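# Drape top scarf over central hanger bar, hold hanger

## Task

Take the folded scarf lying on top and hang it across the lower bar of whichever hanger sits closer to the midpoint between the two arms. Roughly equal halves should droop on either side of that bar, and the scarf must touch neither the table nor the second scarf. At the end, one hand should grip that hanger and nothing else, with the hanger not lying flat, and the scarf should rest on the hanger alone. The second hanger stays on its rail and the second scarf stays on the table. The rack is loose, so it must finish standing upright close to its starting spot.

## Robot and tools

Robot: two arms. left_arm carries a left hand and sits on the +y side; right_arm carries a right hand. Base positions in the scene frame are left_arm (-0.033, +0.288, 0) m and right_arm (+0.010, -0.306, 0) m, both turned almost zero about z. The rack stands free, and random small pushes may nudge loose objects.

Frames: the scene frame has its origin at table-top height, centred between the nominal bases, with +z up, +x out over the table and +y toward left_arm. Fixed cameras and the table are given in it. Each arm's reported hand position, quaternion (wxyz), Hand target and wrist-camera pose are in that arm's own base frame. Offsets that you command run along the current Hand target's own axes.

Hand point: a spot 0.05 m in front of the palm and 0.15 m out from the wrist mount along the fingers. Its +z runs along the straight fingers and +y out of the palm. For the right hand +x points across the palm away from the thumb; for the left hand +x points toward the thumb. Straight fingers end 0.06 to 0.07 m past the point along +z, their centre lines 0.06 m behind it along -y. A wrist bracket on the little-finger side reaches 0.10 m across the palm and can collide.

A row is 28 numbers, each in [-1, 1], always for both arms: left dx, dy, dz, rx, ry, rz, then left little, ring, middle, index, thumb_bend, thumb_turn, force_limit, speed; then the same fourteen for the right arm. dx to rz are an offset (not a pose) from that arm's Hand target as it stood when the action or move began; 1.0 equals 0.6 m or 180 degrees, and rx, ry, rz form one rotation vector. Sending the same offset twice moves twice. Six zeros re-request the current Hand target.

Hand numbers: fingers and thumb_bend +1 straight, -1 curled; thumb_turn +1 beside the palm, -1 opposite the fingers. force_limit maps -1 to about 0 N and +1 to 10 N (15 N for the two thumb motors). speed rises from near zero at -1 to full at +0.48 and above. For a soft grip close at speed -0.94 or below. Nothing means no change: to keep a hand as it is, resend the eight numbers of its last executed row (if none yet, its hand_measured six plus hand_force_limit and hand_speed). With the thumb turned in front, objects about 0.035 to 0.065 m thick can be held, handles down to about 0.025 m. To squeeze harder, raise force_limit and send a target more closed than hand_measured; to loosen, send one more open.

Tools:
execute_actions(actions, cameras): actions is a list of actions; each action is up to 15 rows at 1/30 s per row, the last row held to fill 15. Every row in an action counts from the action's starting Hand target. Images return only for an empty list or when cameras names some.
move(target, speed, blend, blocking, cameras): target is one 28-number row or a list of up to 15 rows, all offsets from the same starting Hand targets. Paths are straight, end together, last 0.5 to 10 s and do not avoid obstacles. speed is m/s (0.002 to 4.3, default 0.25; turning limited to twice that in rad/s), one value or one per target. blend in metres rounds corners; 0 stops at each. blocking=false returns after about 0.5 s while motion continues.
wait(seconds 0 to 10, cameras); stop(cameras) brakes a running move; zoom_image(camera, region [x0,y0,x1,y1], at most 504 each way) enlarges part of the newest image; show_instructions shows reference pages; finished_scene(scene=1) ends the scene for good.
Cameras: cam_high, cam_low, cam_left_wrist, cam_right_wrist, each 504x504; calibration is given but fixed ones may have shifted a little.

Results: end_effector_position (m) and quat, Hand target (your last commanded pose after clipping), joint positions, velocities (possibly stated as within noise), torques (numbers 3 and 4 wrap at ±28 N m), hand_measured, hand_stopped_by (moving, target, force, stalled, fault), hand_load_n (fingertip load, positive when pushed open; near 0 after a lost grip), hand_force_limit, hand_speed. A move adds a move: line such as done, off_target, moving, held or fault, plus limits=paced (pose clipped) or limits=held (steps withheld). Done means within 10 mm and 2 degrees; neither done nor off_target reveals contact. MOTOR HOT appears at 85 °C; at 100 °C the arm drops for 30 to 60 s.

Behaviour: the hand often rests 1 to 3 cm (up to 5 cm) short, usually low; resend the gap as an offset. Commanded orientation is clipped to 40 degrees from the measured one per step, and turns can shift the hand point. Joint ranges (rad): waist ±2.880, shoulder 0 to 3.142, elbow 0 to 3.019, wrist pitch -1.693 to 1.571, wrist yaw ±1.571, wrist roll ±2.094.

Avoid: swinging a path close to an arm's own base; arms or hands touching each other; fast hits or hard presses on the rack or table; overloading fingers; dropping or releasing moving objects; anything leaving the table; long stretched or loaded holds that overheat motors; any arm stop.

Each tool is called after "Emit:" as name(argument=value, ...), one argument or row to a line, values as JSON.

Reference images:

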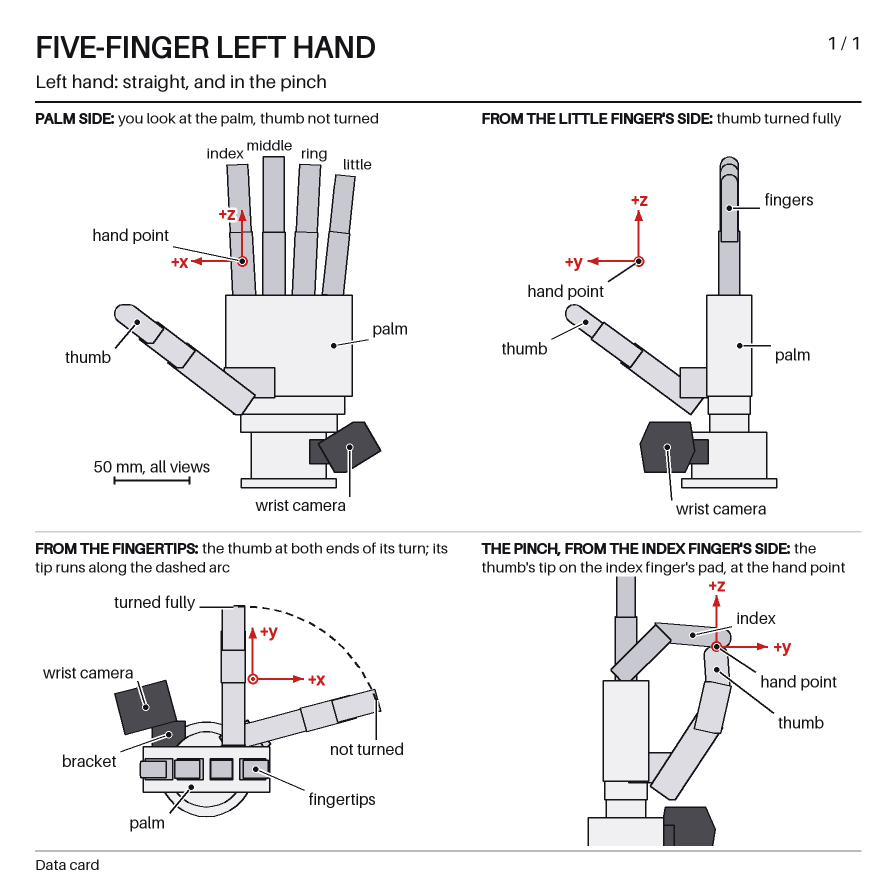

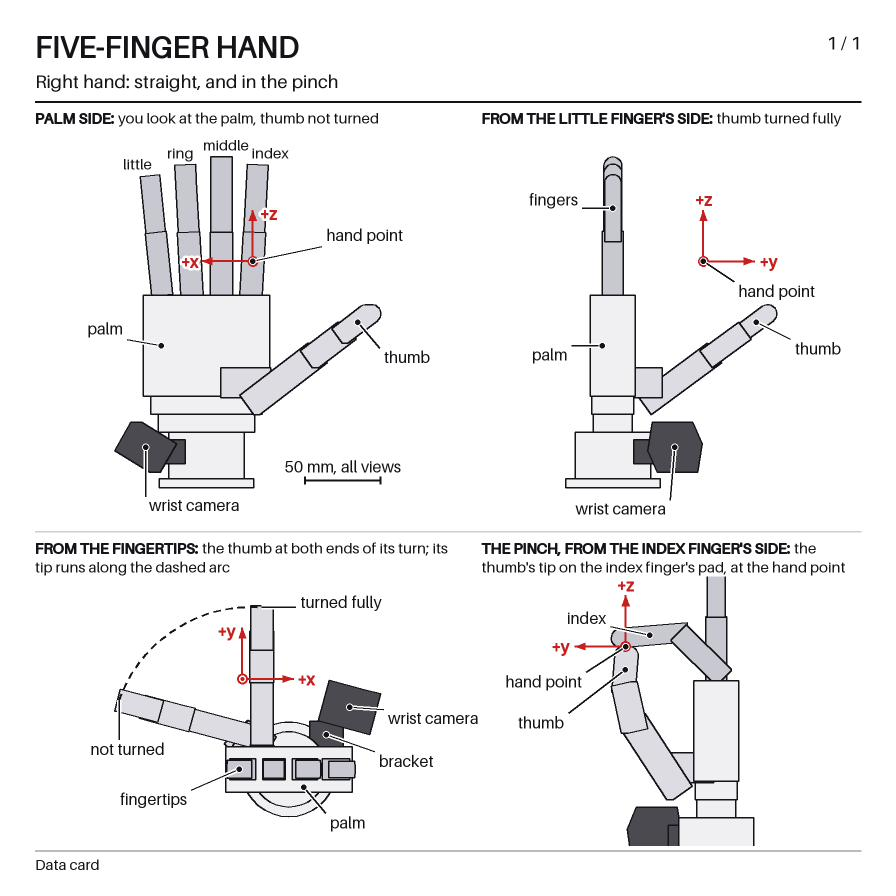

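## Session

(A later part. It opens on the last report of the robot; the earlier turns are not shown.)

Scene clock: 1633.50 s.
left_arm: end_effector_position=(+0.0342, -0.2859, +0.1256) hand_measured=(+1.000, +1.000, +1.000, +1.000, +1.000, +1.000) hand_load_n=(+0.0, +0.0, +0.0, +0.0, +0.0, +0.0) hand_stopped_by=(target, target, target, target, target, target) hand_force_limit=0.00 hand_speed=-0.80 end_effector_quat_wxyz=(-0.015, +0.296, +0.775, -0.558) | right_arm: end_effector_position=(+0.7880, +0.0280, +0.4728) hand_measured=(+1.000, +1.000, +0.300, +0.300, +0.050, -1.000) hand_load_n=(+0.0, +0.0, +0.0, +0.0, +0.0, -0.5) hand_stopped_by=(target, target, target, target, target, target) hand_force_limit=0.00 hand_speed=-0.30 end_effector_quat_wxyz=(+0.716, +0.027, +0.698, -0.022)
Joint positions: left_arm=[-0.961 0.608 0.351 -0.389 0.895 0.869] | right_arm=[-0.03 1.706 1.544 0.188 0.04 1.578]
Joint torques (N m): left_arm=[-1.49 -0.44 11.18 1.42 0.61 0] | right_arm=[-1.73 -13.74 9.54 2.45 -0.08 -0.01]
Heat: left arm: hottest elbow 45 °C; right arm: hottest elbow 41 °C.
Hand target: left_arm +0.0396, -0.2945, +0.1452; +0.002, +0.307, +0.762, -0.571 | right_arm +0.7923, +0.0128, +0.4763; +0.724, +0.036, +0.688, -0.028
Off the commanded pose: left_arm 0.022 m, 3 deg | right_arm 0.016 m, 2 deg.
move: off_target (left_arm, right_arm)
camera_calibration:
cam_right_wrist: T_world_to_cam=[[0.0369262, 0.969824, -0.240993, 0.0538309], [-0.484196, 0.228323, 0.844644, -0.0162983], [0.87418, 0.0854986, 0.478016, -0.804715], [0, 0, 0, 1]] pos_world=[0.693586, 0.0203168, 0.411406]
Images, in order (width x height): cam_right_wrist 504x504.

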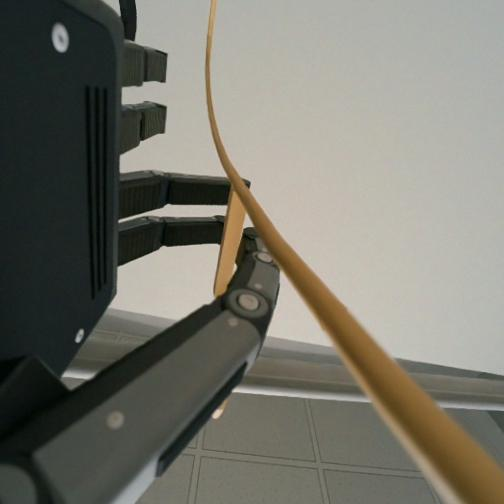

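Emit:
move(
  target=[0,0,0,0,0,0,1,1,1,1,1,1,0,-0.8,0.0,0,-0.018,0,0,0,1,1,0.3,0.3,0.02,-1,0,-0.3],
  speed=0.05,
  cameras=["cam_right_wrist"],
)

Scene clock: 1647.37 s.
left_arm: end_effector_position=(+0.0342, -0.2859, +0.1256) hand_measured=(+1.000, +1.000, +1.000, +1.000, +1.000, +1.000) hand_load_n=(+0.0, +0.0, +0.0, +0.0, +0.0, +0.0) hand_stopped_by=(target, target, target, target, target, target) hand_force_limit=0.00 hand_speed=-0.80 end_effector_quat_wxyz=(-0.015, +0.296, +0.775, -0.558) | right_arm: end_effector_position=(+0.7844, +0.0283, +0.4633) hand_measured=(+1.000, +1.000, +0.300, +0.300, +0.020, -1.000) hand_load_n=(+0.0, +0.5, -0.5, +0.0, +0.0, +0.0) hand_stopped_by=(target, target, target, target, target, target) hand_force_limit=0.00 hand_speed=-0.30 end_effector_quat_wxyz=(+0.714, +0.027, +0.700, -0.021)
Joint positions: left_arm=[-0.961 0.608 0.351 -0.389 0.895 0.869] | right_arm=[-0.03 1.7 1.514 0.205 0.038 1.579]
Joint torques (N m): left_arm=[-0.91 -0.09 11.18 1.33 0.6 0] | right_arm=[-1.67 -15.33 8.94 2.26 0 0.01]
Heat: left arm: hottest elbow 45 °C; right arm: hottest elbow 40 °C.
Hand target: left_arm +0.0396, -0.2945, +0.1452; +0.002, +0.307, +0.762, -0.571 | right_arm +0.7816, +0.0138, +0.4758; +0.724, +0.036, +0.688, -0.028
Off the commanded pose: left_arm 0.022 m, 3 deg | right_arm 0.019 m, 2 deg.
move: off_target (left_arm, right_arm)
camera_calibration:
cam_right_wrist: T_world_to_cam=[[0.0339245, 0.970286, -0.239573, 0.0530223], [-0.479503, 0.226121, 0.847907, -0.015269], [0.876884, 0.0861111, 0.472926, -0.796815], [0, 0, 0, 1]] pos_world=[0.689594, 0.0206205, 0.402484]
Images, in order (width x height): cam_right_wrist 504x504.

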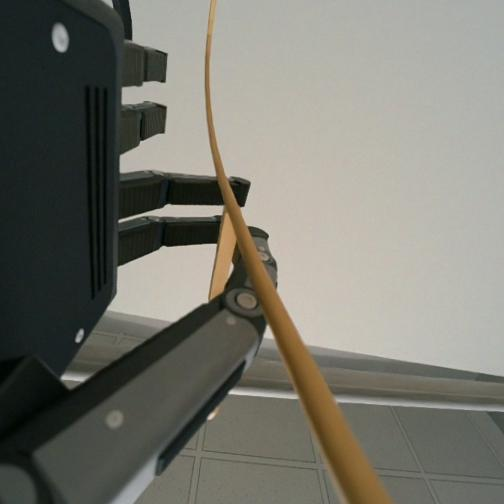

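Emit:
move(
  target=[
    [0,0,0,0,0,0,1,1,1,1,1,1,0,-0.8,-0.02,0,-0.02,0,0,0,1,1,0.3,0.3,0.02,-1,0,-0.3],
    [0,0,0,0,0,0,1,1,1,1,1,1,0,-0.8,-0.02,-0.02,-0.02,0,0,0,1,1,0.3,0.3,0.02,-1,0,-0.3],
  ],
  speed=0.05,
  cameras=["cam_right_wrist"],
)

Scene clock: 1664.63 s.
left_arm: end_effector_position=(+0.0342, -0.2859, +0.1256) hand_measured=(+1.000, +1.000, +1.000, +1.000, +1.000, +1.000) hand_load_n=(-0.5, +0.0, +0.0, +0.0, +0.0, -0.5) hand_stopped_by=(target, target, target, target, target, target) hand_force_limit=0.00 hand_speed=-0.80 end_effector_quat_wxyz=(-0.015, +0.296, +0.775, -0.558) | right_arm: end_effector_position=(+0.7736, +0.0041, +0.4715) hand_measured=(+1.000, +1.000, +0.300, +0.300, +0.020, -1.000) hand_load_n=(+0.0, +0.0, +0.0, +0.0, +0.0, +0.0) hand_stopped_by=(target, target, target, target, target, target) hand_force_limit=0.00 hand_speed=-0.30 end_effector_quat_wxyz=(+0.716, +0.036, +0.697, -0.031)
Joint positions: left_arm=[-0.961 0.608 0.351 -0.389 0.895 0.869] | right_arm=[-0.064 1.669 1.491 0.205 0.03 1.578]
Joint torques (N m): left_arm=[-1.08 -0.38 11.18 1.54 0.61 0.01] | right_arm=[-1.61 -15.68 9.25 1.46 -0.09 -0.01]
Heat: left arm: hottest elbow 45 °C; right arm: hottest elbow 39 °C.
Hand target: left_arm +0.0396, -0.2945, +0.1452; +0.002, +0.307, +0.762, -0.571 | right_arm +0.7679, +0.0029, +0.4870; +0.724, +0.036, +0.688, -0.028
Off the commanded pose: left_arm 0.022 m, 3 deg | right_arm 0.017 m, 1 deg.
move: off_target (left_arm, right_arm)
camera_calibration:
cam_right_wrist: T_world_to_cam=[[0.0609927, 0.968556, -0.241205, 0.0587123], [-0.479762, 0.240357, 0.843835, -0.0198724], [0.875276, 0.064253, 0.479336, -0.790845], [0, 0, 0, 1]] pos_world=[0.679093, -0.00127548, 0.410011]
Images, in order (width x height): cam_right_wrist 504x504.

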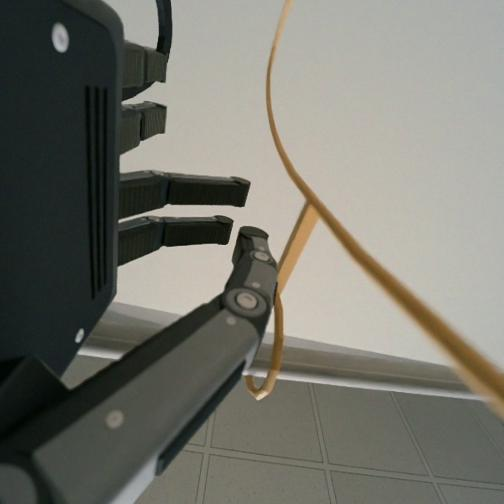

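Emit:
move(
  target=[0,0,0,0,0,0,1,1,1,1,1,1,0,-0.8,-0.0033,0.048,0.0227,0,0,0,1,1,0.3,0.3,0.02,-1,0,-0.3],
  speed=0.08,
  cameras=["cam_right_wrist"],
)

Scene clock: 1681.87 s.
left_arm: end_effector_position=(+0.0342, -0.2859, +0.1256) hand_measured=(+1.000, +1.000, +1.000, +1.000, +1.000, +1.000) hand_load_n=(+0.0, +0.0, +0.0, -0.5, +0.0, -0.5) hand_stopped_by=(target, target, target, target, target, target) hand_force_limit=0.00 hand_speed=-0.80 end_effector_quat_wxyz=(-0.015, +0.296, +0.775, -0.558) | right_arm: end_effector_position=(+0.7771, +0.0303, +0.4669) hand_measured=(+1.000, +1.000, +0.300, +0.300, +0.020, -1.000) hand_load_n=(+0.0, +0.0, +0.0, +0.0, +0.0, +0.0) hand_stopped_by=(target, target, target, target, target, target) hand_force_limit=0.00 hand_speed=-0.30 end_effector_quat_wxyz=(+0.713, +0.033, +0.699, -0.028)
Joint positions: left_arm=[-0.961 0.608 0.351 -0.389 0.895 0.869] | right_arm=[-0.021 1.677 1.494 0.202 0.066 1.578]
Joint torques (N m): left_arm=[-0.85 0.38 11.25 1.47 0.61 0] | right_arm=[0.56 -13.22 13.37 0.98 0.12 -0.02]
Heat: left arm: hottest elbow 45 °C; right arm: hottest elbow 38 °C.
Hand target: left_arm +0.0396, -0.2945, +0.1452; +0.002, +0.307, +0.762, -0.571 | right_arm +0.7840, +0.0303, +0.4900; +0.724, +0.036, +0.688, -0.028
Off the commanded pose: left_arm 0.022 m, 3 deg | right_arm 0.024 m, 2 deg.
move: off_target (left_arm, right_arm)
camera_calibration:
cam_right_wrist: T_world_to_cam=[[0.0517992, 0.969255, -0.240543, 0.0388369], [-0.475104, 0.23578, 0.847752, -0.0258592], [0.878404, 0.0703702, 0.47271, -0.792914], [0, 0, 0, 1]] pos_world=[0.682201, 0.0242518, 0.406083]
Images, in order (width x height): cam_right_wrist 504x504.

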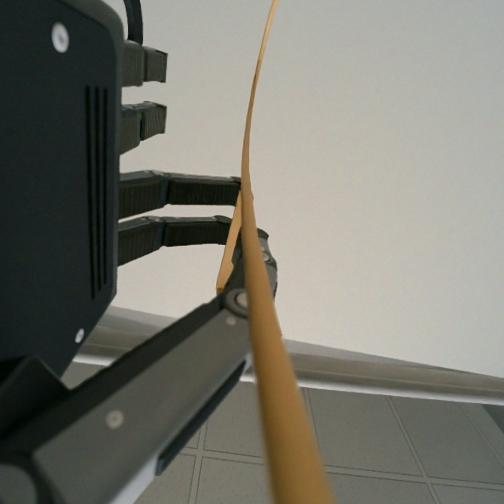

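Emit:
execute_actions(
  actions=[
    [[0,0,0,0,0,0,1,1,1,1,1,1,0,-0.8,0,0,0,0,0,0,1,1,0.1,0.1,-0.06,-1,0,-0.3]],
    [[0,0,0,0,0,0,1,1,1,1,1,1,0,-0.8,0,0,0,0,0,0,1,1,-0.6,-0.6,-0.06,-1,-0.3,-0.8]],
    [[0,0,0,0,0,0,1,1,1,1,1,1,0,-0.8,0,0,0,0,0,0,1,1,-0.6,-0.6,-0.06,-1,-0.3,-0.8]],
    [[0,0,0,0,0,0,1,1,1,1,1,1,0,-0.8,0,0,0,0,0,0,1,1,-0.6,-0.6,-0.06,-1,-0.3,-0.8]],
  ],
  cameras=["cam_high","cam_right_wrist"],
)

Scene clock: 1699.30 s.
left_arm: end_effector_position=(+0.0342, -0.2859, +0.1256) hand_measured=(+1.000, +1.000, +1.000, +1.000, +1.000, +1.000) hand_load_n=(+0.0, +0.0, +0.0, +0.0, +0.0, -0.5) hand_stopped_by=(target, target, target, target, target, target) hand_force_limit=0.00 hand_speed=-0.80 end_effector_quat_wxyz=(-0.015, +0.296, +0.775, -0.558) | right_arm: end_effector_position=(+0.7778, +0.0270, +0.4685) hand_measured=(+1.000, +1.000, -0.118, -0.064, -0.060, -1.000) hand_load_n=(+0.0, +0.0, +4.0, +0.0, +2.0, +0.5) hand_stopped_by=(target, target, force, force, target, target) hand_force_limit=-0.30 hand_speed=-0.80 end_effector_quat_wxyz=(+0.714, +0.038, +0.699, -0.032)
Joint positions: left_arm=[-0.961 0.608 0.351 -0.389 0.895 0.869] | right_arm=[-0.023 1.677 1.497 0.2 0.076 1.578]
Joint torques (N m): left_arm=[-1.08 -0.5 11.17 1.43 0.59 -0.01] | right_arm=[0.44 -13.57 13.23 1.05 0.09 -0.01]
Heat: left arm: hottest elbow 45 °C; right arm: hottest elbow 39 °C.
Hand target: left_arm +0.0396, -0.2945, +0.1452; +0.002, +0.307, +0.762, -0.571 | right_arm +0.7840, +0.0303, +0.4900; +0.724, +0.036, +0.688, -0.028
Off the commanded pose: left_arm 0.022 m, 3 deg | right_arm 0.023 m, 2 deg.
camera_calibration:
cam_right_wrist: T_world_to_cam=[[0.0640334, 0.968586, -0.240293, 0.0328015], [-0.473532, 0.241444, 0.847037, -0.0272033], [0.878446, 0.0595478, 0.474117, -0.794455], [0, 0, 0, 1]] pos_world=[0.682903, 0.022105, 0.407589]
Images, in order (width x height): cam_high 504x504, cam_right_wrist 504x504.

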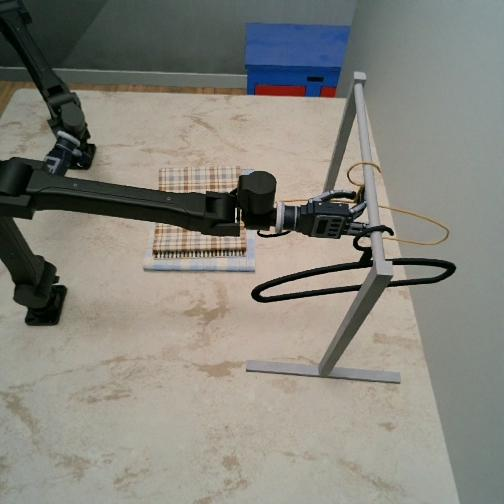

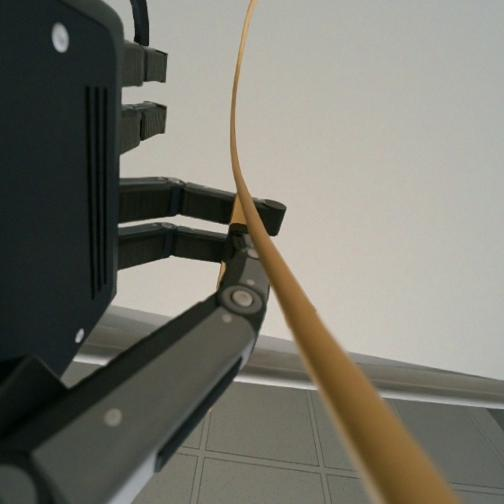

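Emit:
execute_actions(
  actions=[
    [[0,0,0,0,0,0,1,1,1,1,1,1,0,-0.8,0,0,0,0,0,0,1,1,-0.65,-0.65,-0.06,-1,0.2,-0.75]],
    [[0,0,0,0,0,0,1,1,1,1,1,1,0,-0.8,0,0,0,0,0,0,1,1,-0.65,-0.65,-0.06,-1,0.2,-0.75]],
  ],
  cameras=["cam_high","cam_right_wrist"],
)

Emit:
zoom_image(
  camera="cam_right_wrist",
  region=[150, 150, 310, 310],
)

Emit:
zoom_image(
  camera="cam_high",
  region=[290, 130, 410, 250],
)

Scene clock: 1713.13 s.
left_arm: end_effector_position=(+0.0342, -0.2859, +0.1256) hand_measured=(+1.000, +1.000, +1.000, +1.000, +1.000, +1.000) hand_load_n=(+0.0, +0.0, +0.0, +0.0, +0.0, -0.5) hand_stopped_by=(target, target, target, target, target, target) hand_force_limit=0.00 hand_speed=-0.80 end_effector_quat_wxyz=(-0.015, +0.296, +0.775, -0.558) | right_arm: end_effector_position=(+0.7783, +0.0269, +0.4673) hand_measured=(+1.000, +1.000, -0.136, -0.106, -0.058, -1.000) hand_load_n=(+0.0, +0.0, +9.5, +3.0, +4.5, -0.5) hand_stopped_by=(target, target, force, force, target, target) hand_force_limit=0.20 hand_speed=-0.75 end_effector_quat_wxyz=(+0.713, +0.038, +0.699, -0.032)
Joint positions: left_arm=[-0.961 0.608 0.351 -0.389 0.895 0.869] | right_arm=[-0.023 1.678 1.497 0.2 0.076 1.578]
Joint torques (N m): left_arm=[-1.26 -0.38 11.12 1.48 0.58 -0.02] | right_arm=[0.32 -13.63 13.14 0.92 0.05 -0.03]
Heat: left arm: hottest elbow 45 °C; right arm: hottest elbow 40 °C.
Hand target: left_arm +0.0396, -0.2945, +0.1452; +0.002, +0.307, +0.762, -0.571 | right_arm +0.7840, +0.0303, +0.4900; +0.724, +0.036, +0.688, -0.028
Off the commanded pose: left_arm 0.022 m, 3 deg | right_arm 0.024 m, 2 deg.
camera_calibration:
cam_right_wrist: T_world_to_cam=[[0.0636011, 0.968613, -0.2403, 0.0328316], [-0.472213, 0.241335, 0.847804, -0.0273721], [0.879187, 0.0595514, 0.472741, -0.794278], [0, 0, 0, 1]] pos_world=[0.683305, 0.0221051, 0.406583]
Images, in order (width x height): cam_high 504x504, cam_right_wrist 504x504.

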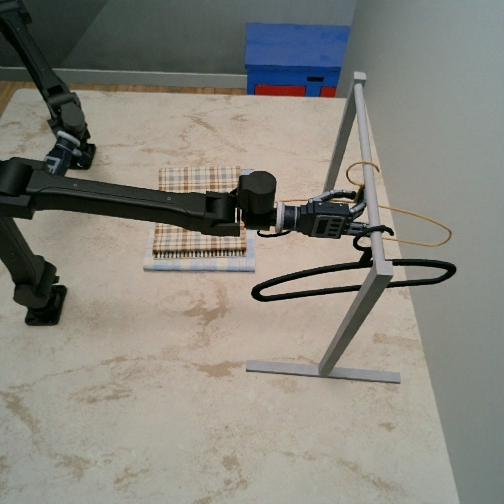

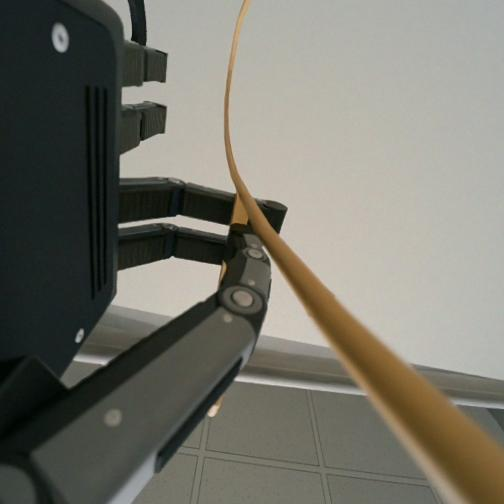

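Scaled by 3.150 from the camera's 504x504 image, which has a finer 720x720 frame.

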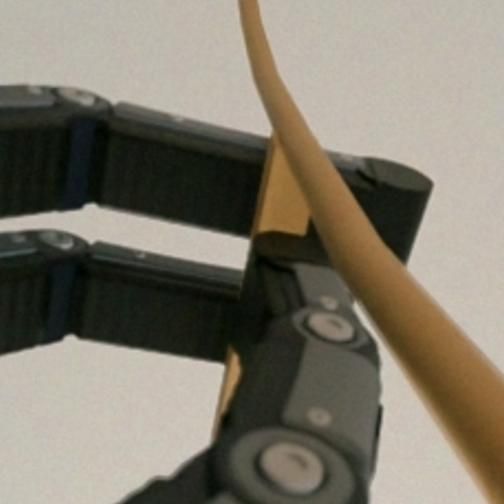

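Scaled by 4.200 from the camera's 504x504 image, which has a finer 720x720 frame.

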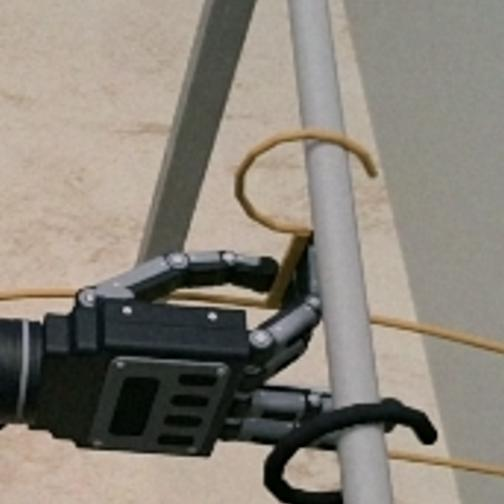

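Emit:
move(
  target=[0,0,0,0,0,0,1,1,1,1,1,1,0,-0.8,-0.05,0,0.002,0,0,0,1,1,-0.65,-0.65,-0.06,-1,0.2,-0.75],
  speed=0.05,
  cameras=["cam_high","cam_low","cam_right_wrist"],
)

Emit:
zoom_image(
  camera="cam_low",
  region=[260, 140, 400, 280],
)

Emit:
zoom_image(
  camera="cam_high",
  region=[290, 130, 410, 250],
)

Scene clock: 1721.27 s.
left_arm: end_effector_position=(+0.0342, -0.2859, +0.1256) hand_measured=(+1.000, +1.000, +1.000, +1.000, +1.000, +1.000) hand_load_n=(+0.0, +0.0, +0.0, +0.0, +0.0, +0.0) hand_stopped_by=(target, target, target, target, target, target) hand_force_limit=0.00 hand_speed=-0.80 end_effector_quat_wxyz=(-0.015, +0.296, +0.775, -0.558) | right_arm: end_effector_position=(+0.7823, +0.0269, +0.4843) hand_measured=(+1.000, +1.000, -0.136, -0.106, -0.058, -1.000) hand_load_n=(+0.0, +0.0, +10.0, +2.5, +4.5, -0.5) hand_stopped_by=(target, target, force, force, target, target) hand_force_limit=0.20 hand_speed=-0.75 end_effector_quat_wxyz=(+0.707, +0.037, +0.706, -0.032)
Joint positions: left_arm=[-0.961 0.608 0.351 -0.389 0.895 0.869] | right_arm=[-0.023 1.678 1.556 0.123 0.076 1.578]
Joint torques (N m): left_arm=[-1.14 -0.09 11.07 1.39 0.6 0] | right_arm=[0.38 -14.27 13.9 0.99 0.01 0]
Heat: left arm: hottest elbow 45 °C; right arm: hottest elbow 41 °C.
Hand target: left_arm +0.0396, -0.2945, +0.1452; +0.002, +0.307, +0.762, -0.571 | right_arm +0.7836, +0.0299, +0.5201; +0.724, +0.036, +0.688, -0.028
Off the commanded pose: left_arm 0.022 m, 3 deg | right_arm 0.036 m, 3 deg.
move: off_target (left_arm, right_arm)
camera_calibration:
cam_right_wrist: T_world_to_cam=[[0.0591949, 0.968701, -0.241069, 0.0405928], [-0.456494, 0.241032, 0.856456, -0.0563055], [0.887755, 0.0593489, 0.456474, -0.804654], [0, 0, 0, 1]] pos_world=[0.68623, 0.0220045, 0.425313]
Images, in order (width x height): cam_high 504x504, cam_low 504x504, cam_right_wrist 504x504.

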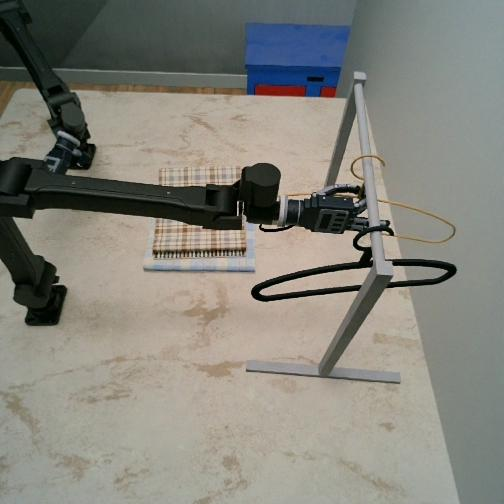

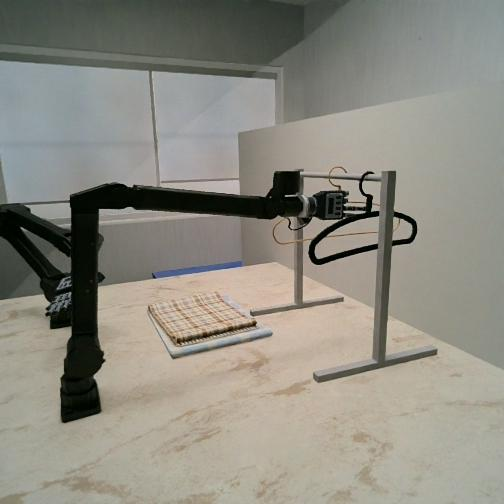

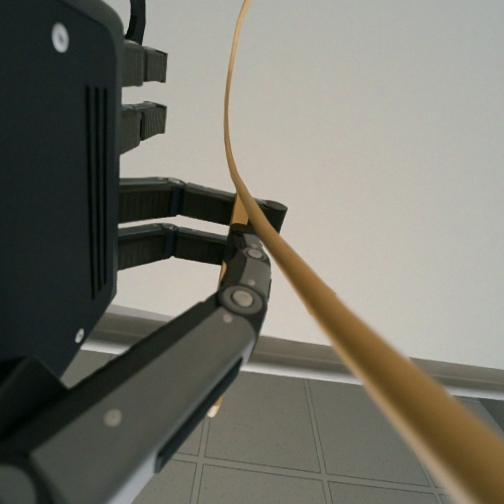

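Scaled by 3.600 from the camera's 504x504 image, which has a finer 720x720 frame.

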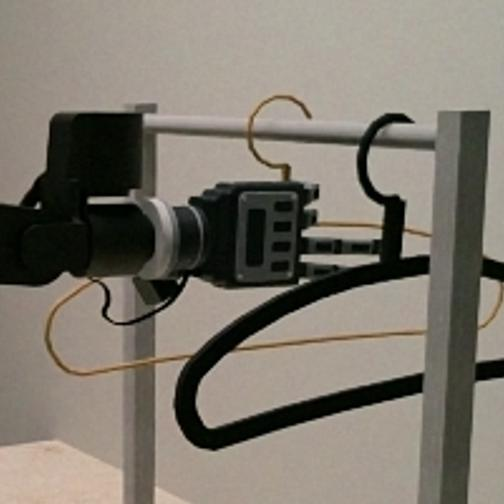

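Scaled by 4.200 from the camera's 504x504 image, which has a finer 720x720 frame.

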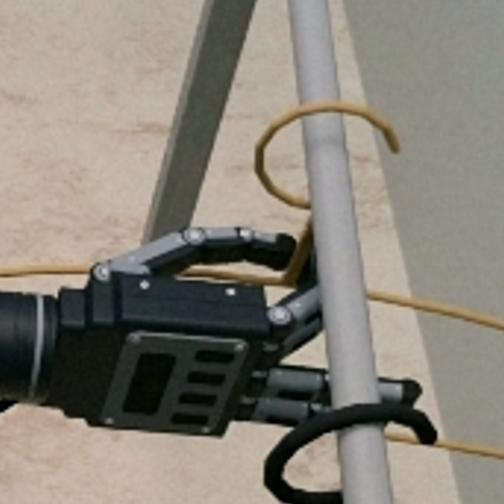

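Emit:
move(
  target=[0,0,0,0,0,0,1,1,1,1,1,1,0,-0.8,-0.03,0,0.0,0,0,0,1,1,-0.65,-0.65,-0.06,-1,0.2,-0.75],
  speed=0.05,
  cameras=["cam_low","cam_right_wrist"],
)

Emit:
zoom_image(
  camera="cam_low",
  region=[260, 140, 400, 280],
)

Scene clock: 1727.33 s.
left_arm: end_effector_position=(+0.0342, -0.2859, +0.1256) hand_measured=(+1.000, +1.000, +1.000, +1.000, +1.000, +1.000) hand_load_n=(+0.0, +0.0, +0.0, +0.0, +0.0, +0.0) hand_stopped_by=(target, target, target, target, target, target) hand_force_limit=0.00 hand_speed=-0.80 end_effector_quat_wxyz=(-0.015, +0.296, +0.775, -0.558) | right_arm: end_effector_position=(+0.7840, +0.0268, +0.4978) hand_measured=(+1.000, +1.000, -0.136, -0.106, -0.058, -1.000) hand_load_n=(+0.0, +0.0, +10.5, +2.5, +4.5, -1.0) hand_stopped_by=(target, target, force, force, target, target) hand_force_limit=0.20 hand_speed=-0.75 end_effector_quat_wxyz=(+0.705, +0.037, +0.708, -0.033)
Joint positions: left_arm=[-0.961 0.608 0.351 -0.389 0.895 0.869] | right_arm=[-0.023 1.678 1.596 0.077 0.076 1.578]
Joint torques (N m): left_arm=[-1.03 -0.38 11.15 1.35 0.6 0.03] | right_arm=[0.38 -14.68 13.87 1.06 0.03 0.01]
Heat: left arm: hottest elbow 45 °C; right arm: hottest elbow 42 °C.
Hand target: left_arm +0.0396, -0.2945, +0.1452; +0.002, +0.307, +0.762, -0.571 | right_arm +0.7826, +0.0298, +0.5380; +0.724, +0.036, +0.688, -0.028
Off the commanded pose: left_arm 0.022 m, 3 deg | right_arm 0.040 m, 3 deg.
move: off_target (left_arm, right_arm)
camera_calibration:
cam_right_wrist: T_world_to_cam=[[0.0577687, 0.96873, -0.2413, 0.0449903], [-0.451252, 0.240941, 0.859255, -0.0725965], [0.890525, 0.0592489, 0.45106, -0.811764], [0, 0, 0, 1]] pos_world=[0.687538, 0.0220041, 0.439389]
Images, in order (width x height): cam_low 504x504, cam_right_wrist 504x504.

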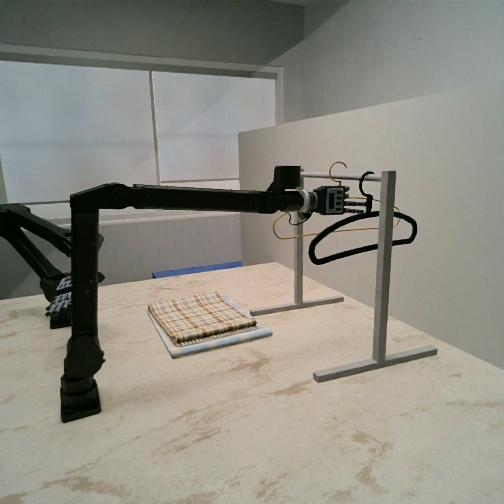

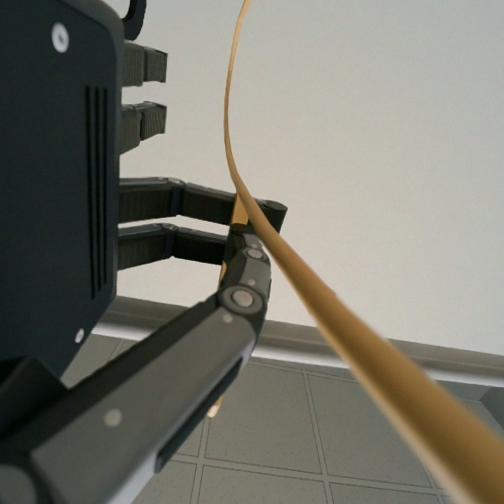

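Scaled by 3.600 from the camera's 504x504 image, which has a finer 720x720 frame.

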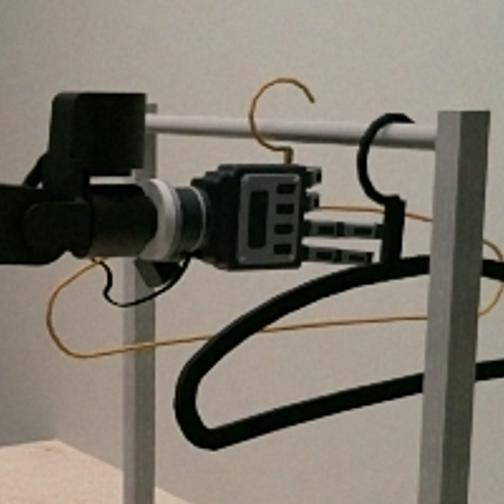

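Emit:
move(
  target=[0,0,0,0,0,0,1,1,1,1,1,1,0,-0.8,0.0,0,-0.2,0,0,0,1,1,-0.65,-0.65,-0.06,-1,0.2,-0.75],
  speed=0.08,
  cameras=["cam_high","cam_low","cam_right_wrist"],
)

Scene clock: 1739.23 s.
left_arm: end_effector_position=(+0.0342, -0.2859, +0.1256) hand_measured=(+1.000, +1.000, +1.000, +1.000, +1.000, +1.000) hand_load_n=(+0.0, +0.0, +0.0, +0.0, +0.0, +0.0) hand_stopped_by=(target, target, target, target, target, target) hand_force_limit=0.00 hand_speed=-0.80 end_effector_quat_wxyz=(-0.015, +0.296, +0.775, -0.558) | right_arm: end_effector_position=(+0.6713, +0.0295, +0.5051) hand_measured=(+1.000, +1.000, -0.136, -0.106, -0.058, -1.000) hand_load_n=(+0.0, +0.0, +10.0, +2.5, +5.0, -0.5) hand_stopped_by=(target, target, force, force, target, target) hand_force_limit=0.20 hand_speed=-0.75 end_effector_quat_wxyz=(+0.703, +0.038, +0.710, -0.034)
Joint positions: left_arm=[-0.961 0.608 0.351 -0.389 0.895 0.869] | right_arm=[-0.021 1.382 1.281 0.091 0.081 1.578]
Joint torques (N m): left_arm=[-0.79 0.26 11.12 1.39 0.61 0.01] | right_arm=[0.97 -11.81 9.87 2.55 0.11 -0.04]
Heat: left arm: hottest elbow 45 °C; right arm: hottest elbow 42 °C.
Hand target: left_arm +0.0396, -0.2945, +0.1452; +0.002, +0.307, +0.762, -0.571 | right_arm +0.6633, +0.0407, +0.5319; +0.724, +0.036, +0.688, -0.028
Off the commanded pose: left_arm 0.022 m, 3 deg | right_arm 0.030 m, 4 deg.
move: off_target (left_arm, right_arm)
camera_calibration:
cam_right_wrist: T_world_to_cam=[[0.059652, 0.968575, -0.241462, 0.0494714], [-0.44656, 0.242232, 0.861341, -0.134566], [0.892763, 0.0564467, 0.446976, -0.714174], [0, 0, 0, 1]] pos_world=[0.574545, 0.0249921, 0.447072]
Images, in order (width x height): cam_high 504x504, cam_low 504x504, cam_right_wrist 504x504.

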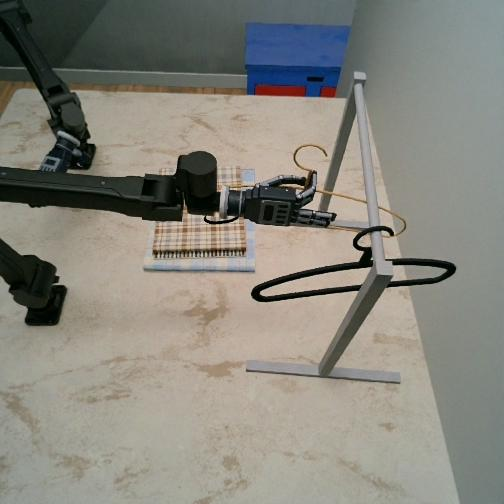

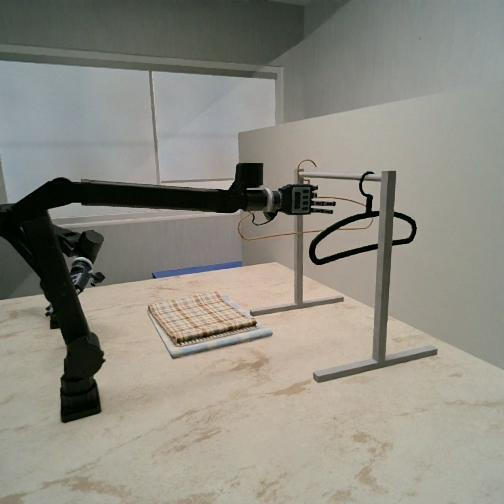

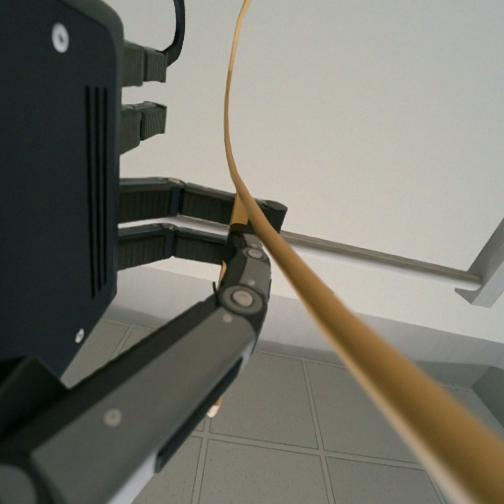

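Emit:
move(
  target=[0,0,0,0,0,0,1,1,1,1,1,1,0,-0.8,0.0,0,-0.22,0,0,0,1,1,-0.65,-0.65,-0.06,-1,0.2,-0.75],
  speed=0.12,
  cameras=["cam_high","cam_low","cam_right_wrist"],
)

Scene clock: 1816.30 s.
left_arm: end_effector_position=(+0.0342, -0.2859, +0.1256) hand_measured=(+1.000, +1.000, +1.000, +1.000, +1.000, +1.000) hand_load_n=(+0.0, +0.0, +0.0, +0.0, +0.0, -0.5) hand_stopped_by=(target, target, target, target, target, target) hand_force_limit=0.00 hand_speed=-0.80 end_effector_quat_wxyz=(-0.015, +0.296, +0.775, -0.558) | right_arm: end_effector_position=(+0.5377, +0.0442, +0.5129) hand_measured=(+1.000, +1.000, -0.136, -0.106, -0.058, -1.000) hand_load_n=(+0.0, +0.0, +10.5, +2.5, +4.5, -0.5) hand_stopped_by=(target, target, force, force, target, target) hand_force_limit=0.20 hand_speed=-0.75 end_effector_quat_wxyz=(+0.718, +0.039, +0.694, -0.033)
Joint positions: left_arm=[-0.961 0.608 0.351 -0.389 0.895 0.869] | right_arm=[0.014 1.026 0.982 0.077 0.116 1.578]
Joint torques (N m): left_arm=[-1.08 -0.62 11.18 1.37 0.59 -0.01] | right_arm=[0.73 -5.42 9.87 1.05 0.12 -0.02]
Heat: left arm: hottest elbow 45 °C; right arm: hottest elbow 39 °C.
Hand target: left_arm +0.0396, -0.2945, +0.1452; +0.002, +0.307, +0.762, -0.571 | right_arm +0.5320, +0.0527, +0.5251; +0.724, +0.036, +0.688, -0.028
Off the commanded pose: left_arm 0.022 m, 3 deg | right_arm 0.016 m, 1 deg.
move: off_target (left_arm, right_arm)
camera_calibration:
cam_right_wrist: T_world_to_cam=[[0.0699599, 0.968633, -0.238445, 0.0380025], [-0.48318, 0.242023, 0.841405, -0.174574], [0.872721, 0.0563471, 0.484956, -0.607864], [0, 0, 0, 1]] pos_world=[0.443487, 0.0396919, 0.450736]
Images, in order (width x height): cam_high 504x504, cam_low 504x504, cam_right_wrist 504x504.

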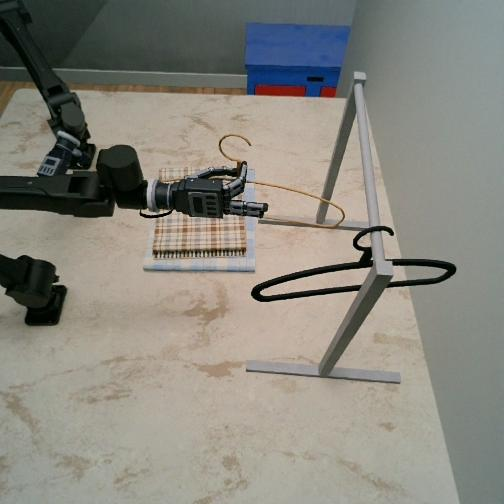

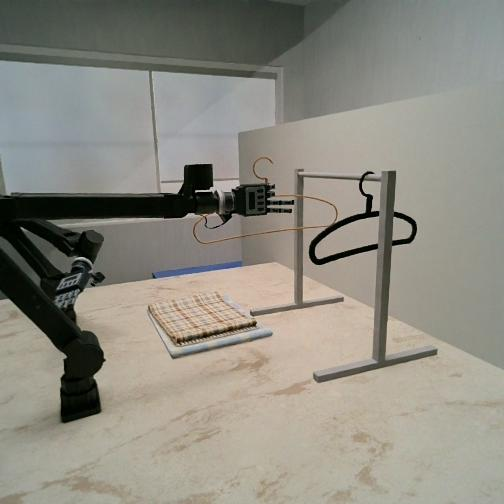

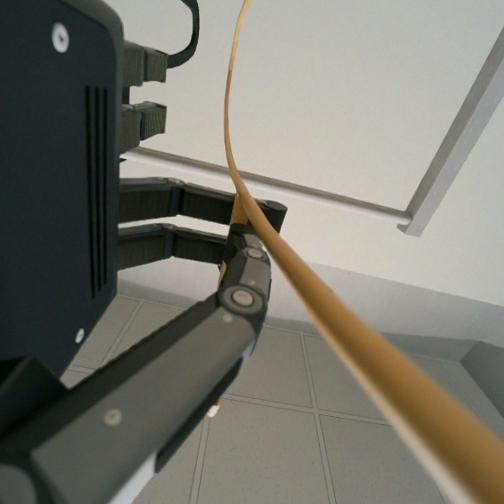

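Emit:
move(
  target=[0,0,0,0,0,0,1,1,1,1,1,1,0,-0.8,0.0357,0.3927,-0.225,-0.528,0,0,1,1,-0.65,-0.65,-0.06,-1,0.2,-0.75],
  speed=0.2,
  cameras=["cam_high","cam_low","cam_right_wrist"],
)

Scene clock: 1892.57 s.
left_arm: end_effector_position=(+0.0342, -0.2859, +0.1256) hand_measured=(+1.000, +1.000, +1.000, +1.000, +1.000, +1.000) hand_load_n=(+0.0, +0.0, +0.0, +0.0, +0.0, +0.0) hand_stopped_by=(target, target, target, target, target, target) hand_force_limit=0.00 hand_speed=-0.80 end_effector_quat_wxyz=(-0.015, +0.296, +0.775, -0.558) | right_arm: end_effector_position=(+0.4196, +0.2981, +0.4784) hand_measured=(+1.000, +1.000, -0.136, -0.106, -0.058, -1.000) hand_load_n=(+0.0, +0.0, +10.5, +3.0, +4.5, -0.5) hand_stopped_by=(target, target, force, force, target, target) hand_force_limit=0.20 hand_speed=-0.75 end_effector_quat_wxyz=(+0.499, -0.494, +0.508, +0.499)
Joint positions: left_arm=[-0.961 0.608 0.351 -0.389 0.895 0.869] | right_arm=[0.214 1.433 1.26 0.154 -1.342 1.567]
Joint torques (N m): left_arm=[-1.32 0.15 11.19 1.5 0.6 0] | right_arm=[0.56 -9.17 12.79 1.16 -0.15 -0.06]
Heat: left arm: hottest elbow 46 °C; right arm: hottest elbow 40 °C.
Hand target: left_arm +0.0396, -0.2945, +0.1452; +0.002, +0.307, +0.762, -0.571 | right_arm +0.4202, +0.2998, +0.4998; +0.516, -0.510, +0.485, +0.488
Off the commanded pose: left_arm 0.022 m, 3 deg | right_arm 0.021 m, 4 deg.
move: off_target (left_arm, right_arm)
camera_calibration:
cam_right_wrist: T_world_to_cam=[[-0.972099, -0.0238826, -0.233351, 0.522825], [-0.194963, -0.470898, 0.860375, -0.181588], [-0.130433, 0.881865, 0.453103, -0.312429], [0, 0, 0, 1]] pos_world=[0.432084, 0.202497, 0.419799]
Images, in order (width x height): cam_high 504x504, cam_low 504x504, cam_right_wrist 504x504.

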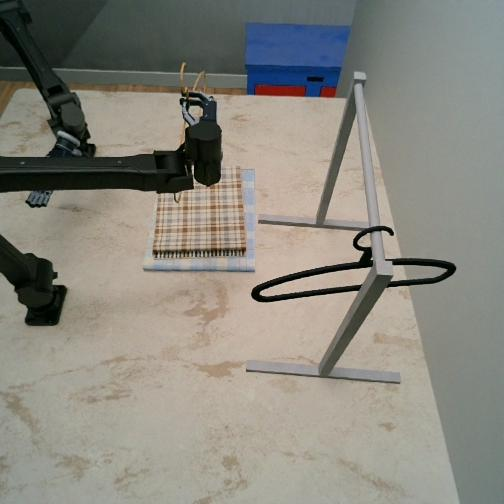

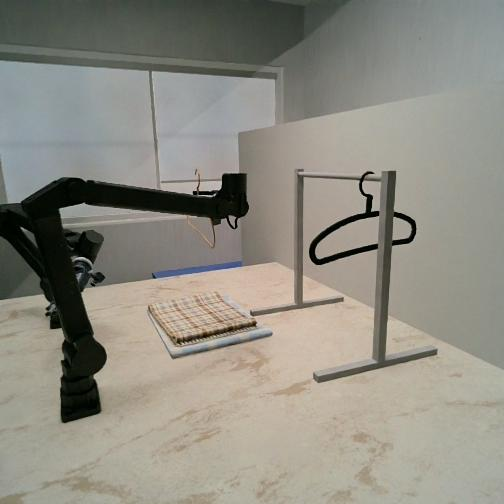

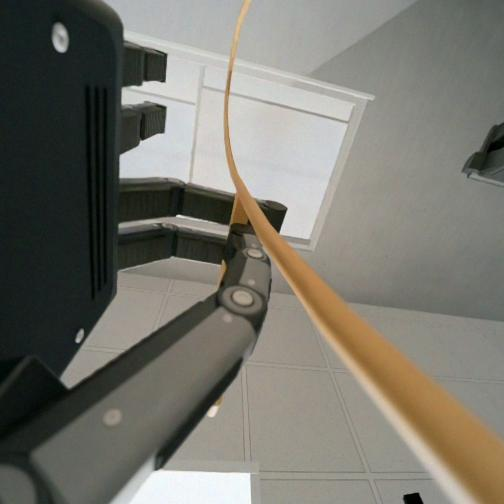

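Emit:
execute_actions(
  actions=[],
)

Scene clock: 1953.03 s.
left_arm: end_effector_position=(+0.0342, -0.2859, +0.1256) hand_measured=(+1.000, +1.000, +1.000, +1.000, +1.000, +1.000) hand_load_n=(+0.0, +0.0, +0.0, -0.5, +0.0, -0.5) hand_stopped_by=(target, target, target, target, target, target) hand_force_limit=0.00 hand_speed=-0.80 end_effector_quat_wxyz=(-0.015, +0.296, +0.775, -0.558) | right_arm: end_effector_position=(+0.4196, +0.2981, +0.4784) hand_measured=(+1.000, +1.000, -0.136, -0.106, -0.058, -1.000) hand_load_n=(+0.0, +0.0, +10.0, +2.5, +4.5, -0.5) hand_stopped_by=(target, target, force, force, target, target) hand_force_limit=0.20 hand_speed=-0.75 end_effector_quat_wxyz=(+0.499, -0.494, +0.508, +0.499)
Joint positions: left_arm=[-0.961 0.608 0.351 -0.389 0.895 0.869] | right_arm=[0.214 1.433 1.26 0.154 -1.342 1.567]
Joint velocities: within noise
Joint torques (N m): left_arm=[-0.85 -0.15 11.12 1.32 0.64 0.01] | right_arm=[0.5 -9.35 12.71 1.2 -0.15 -0.1]
Heat: left arm: hottest elbow 46 °C; right arm: hottest elbow 40 °C.
Hand target: left_arm +0.0396, -0.2945, +0.1452; +0.002, +0.307, +0.762, -0.571 | right_arm +0.4202, +0.2998, +0.4998; +0.516, -0.510, +0.485, +0.488
Off the commanded pose: left_arm 0.022 m, 3 deg | right_arm 0.021 m, 4 deg.
camera_calibration:
cam_right_wrist: T_world_to_cam=[[-0.972099, -0.0238826, -0.233351, 0.522825], [-0.194963, -0.470898, 0.860375, -0.181588], [-0.130433, 0.881865, 0.453103, -0.312429], [0, 0, 0, 1]] pos_world=[0.432084, 0.202497, 0.419799]

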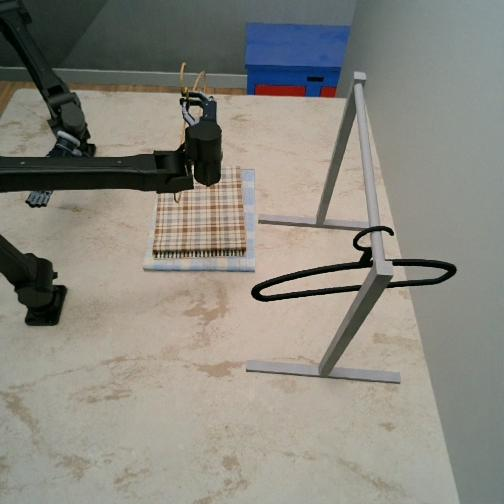

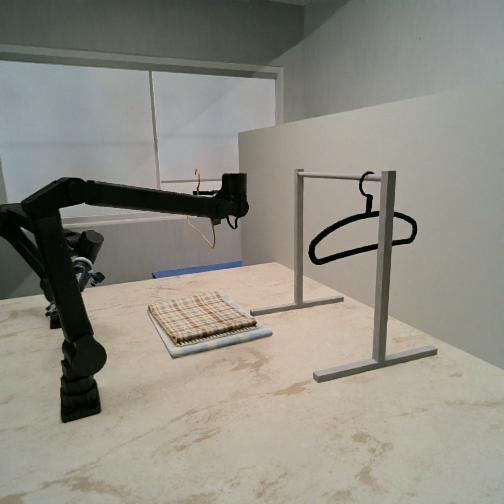

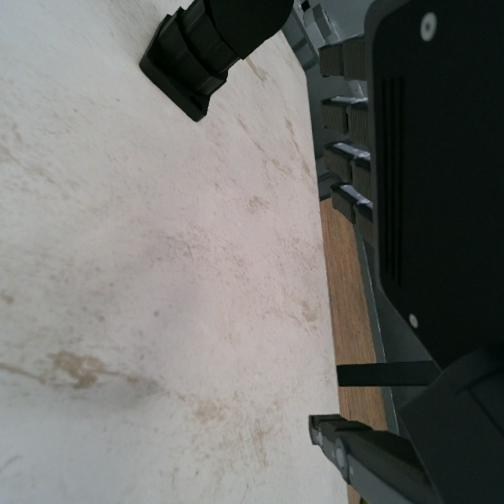

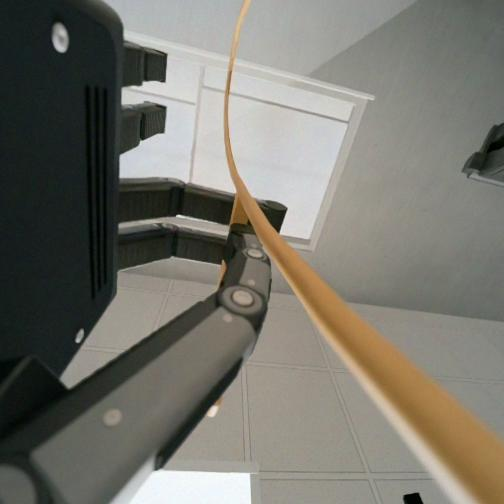

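Emit:
zoom_image(
  camera="cam_high",
  region=[130, 150, 280, 290],
)

Emit:
zoom_image(
  camera="cam_low",
  region=[130, 270, 290, 370],
)

Scaled by 3.360 from the camera's 504x504 image, which has a finer 720x720 frame.

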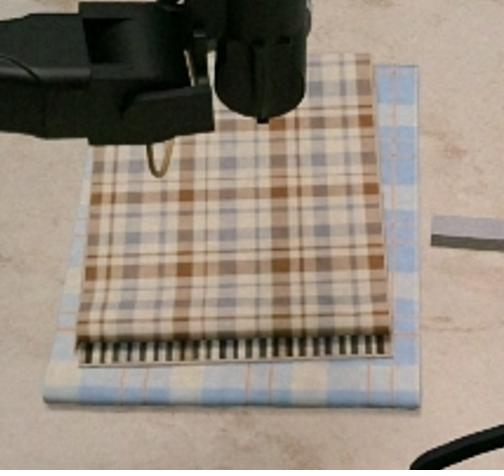

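Scaled by 3.150 from the camera's 504x504 image, which has a finer 720x720 frame.

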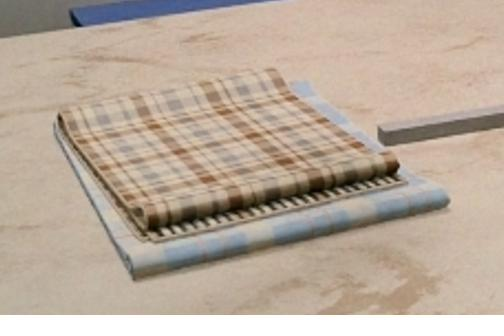

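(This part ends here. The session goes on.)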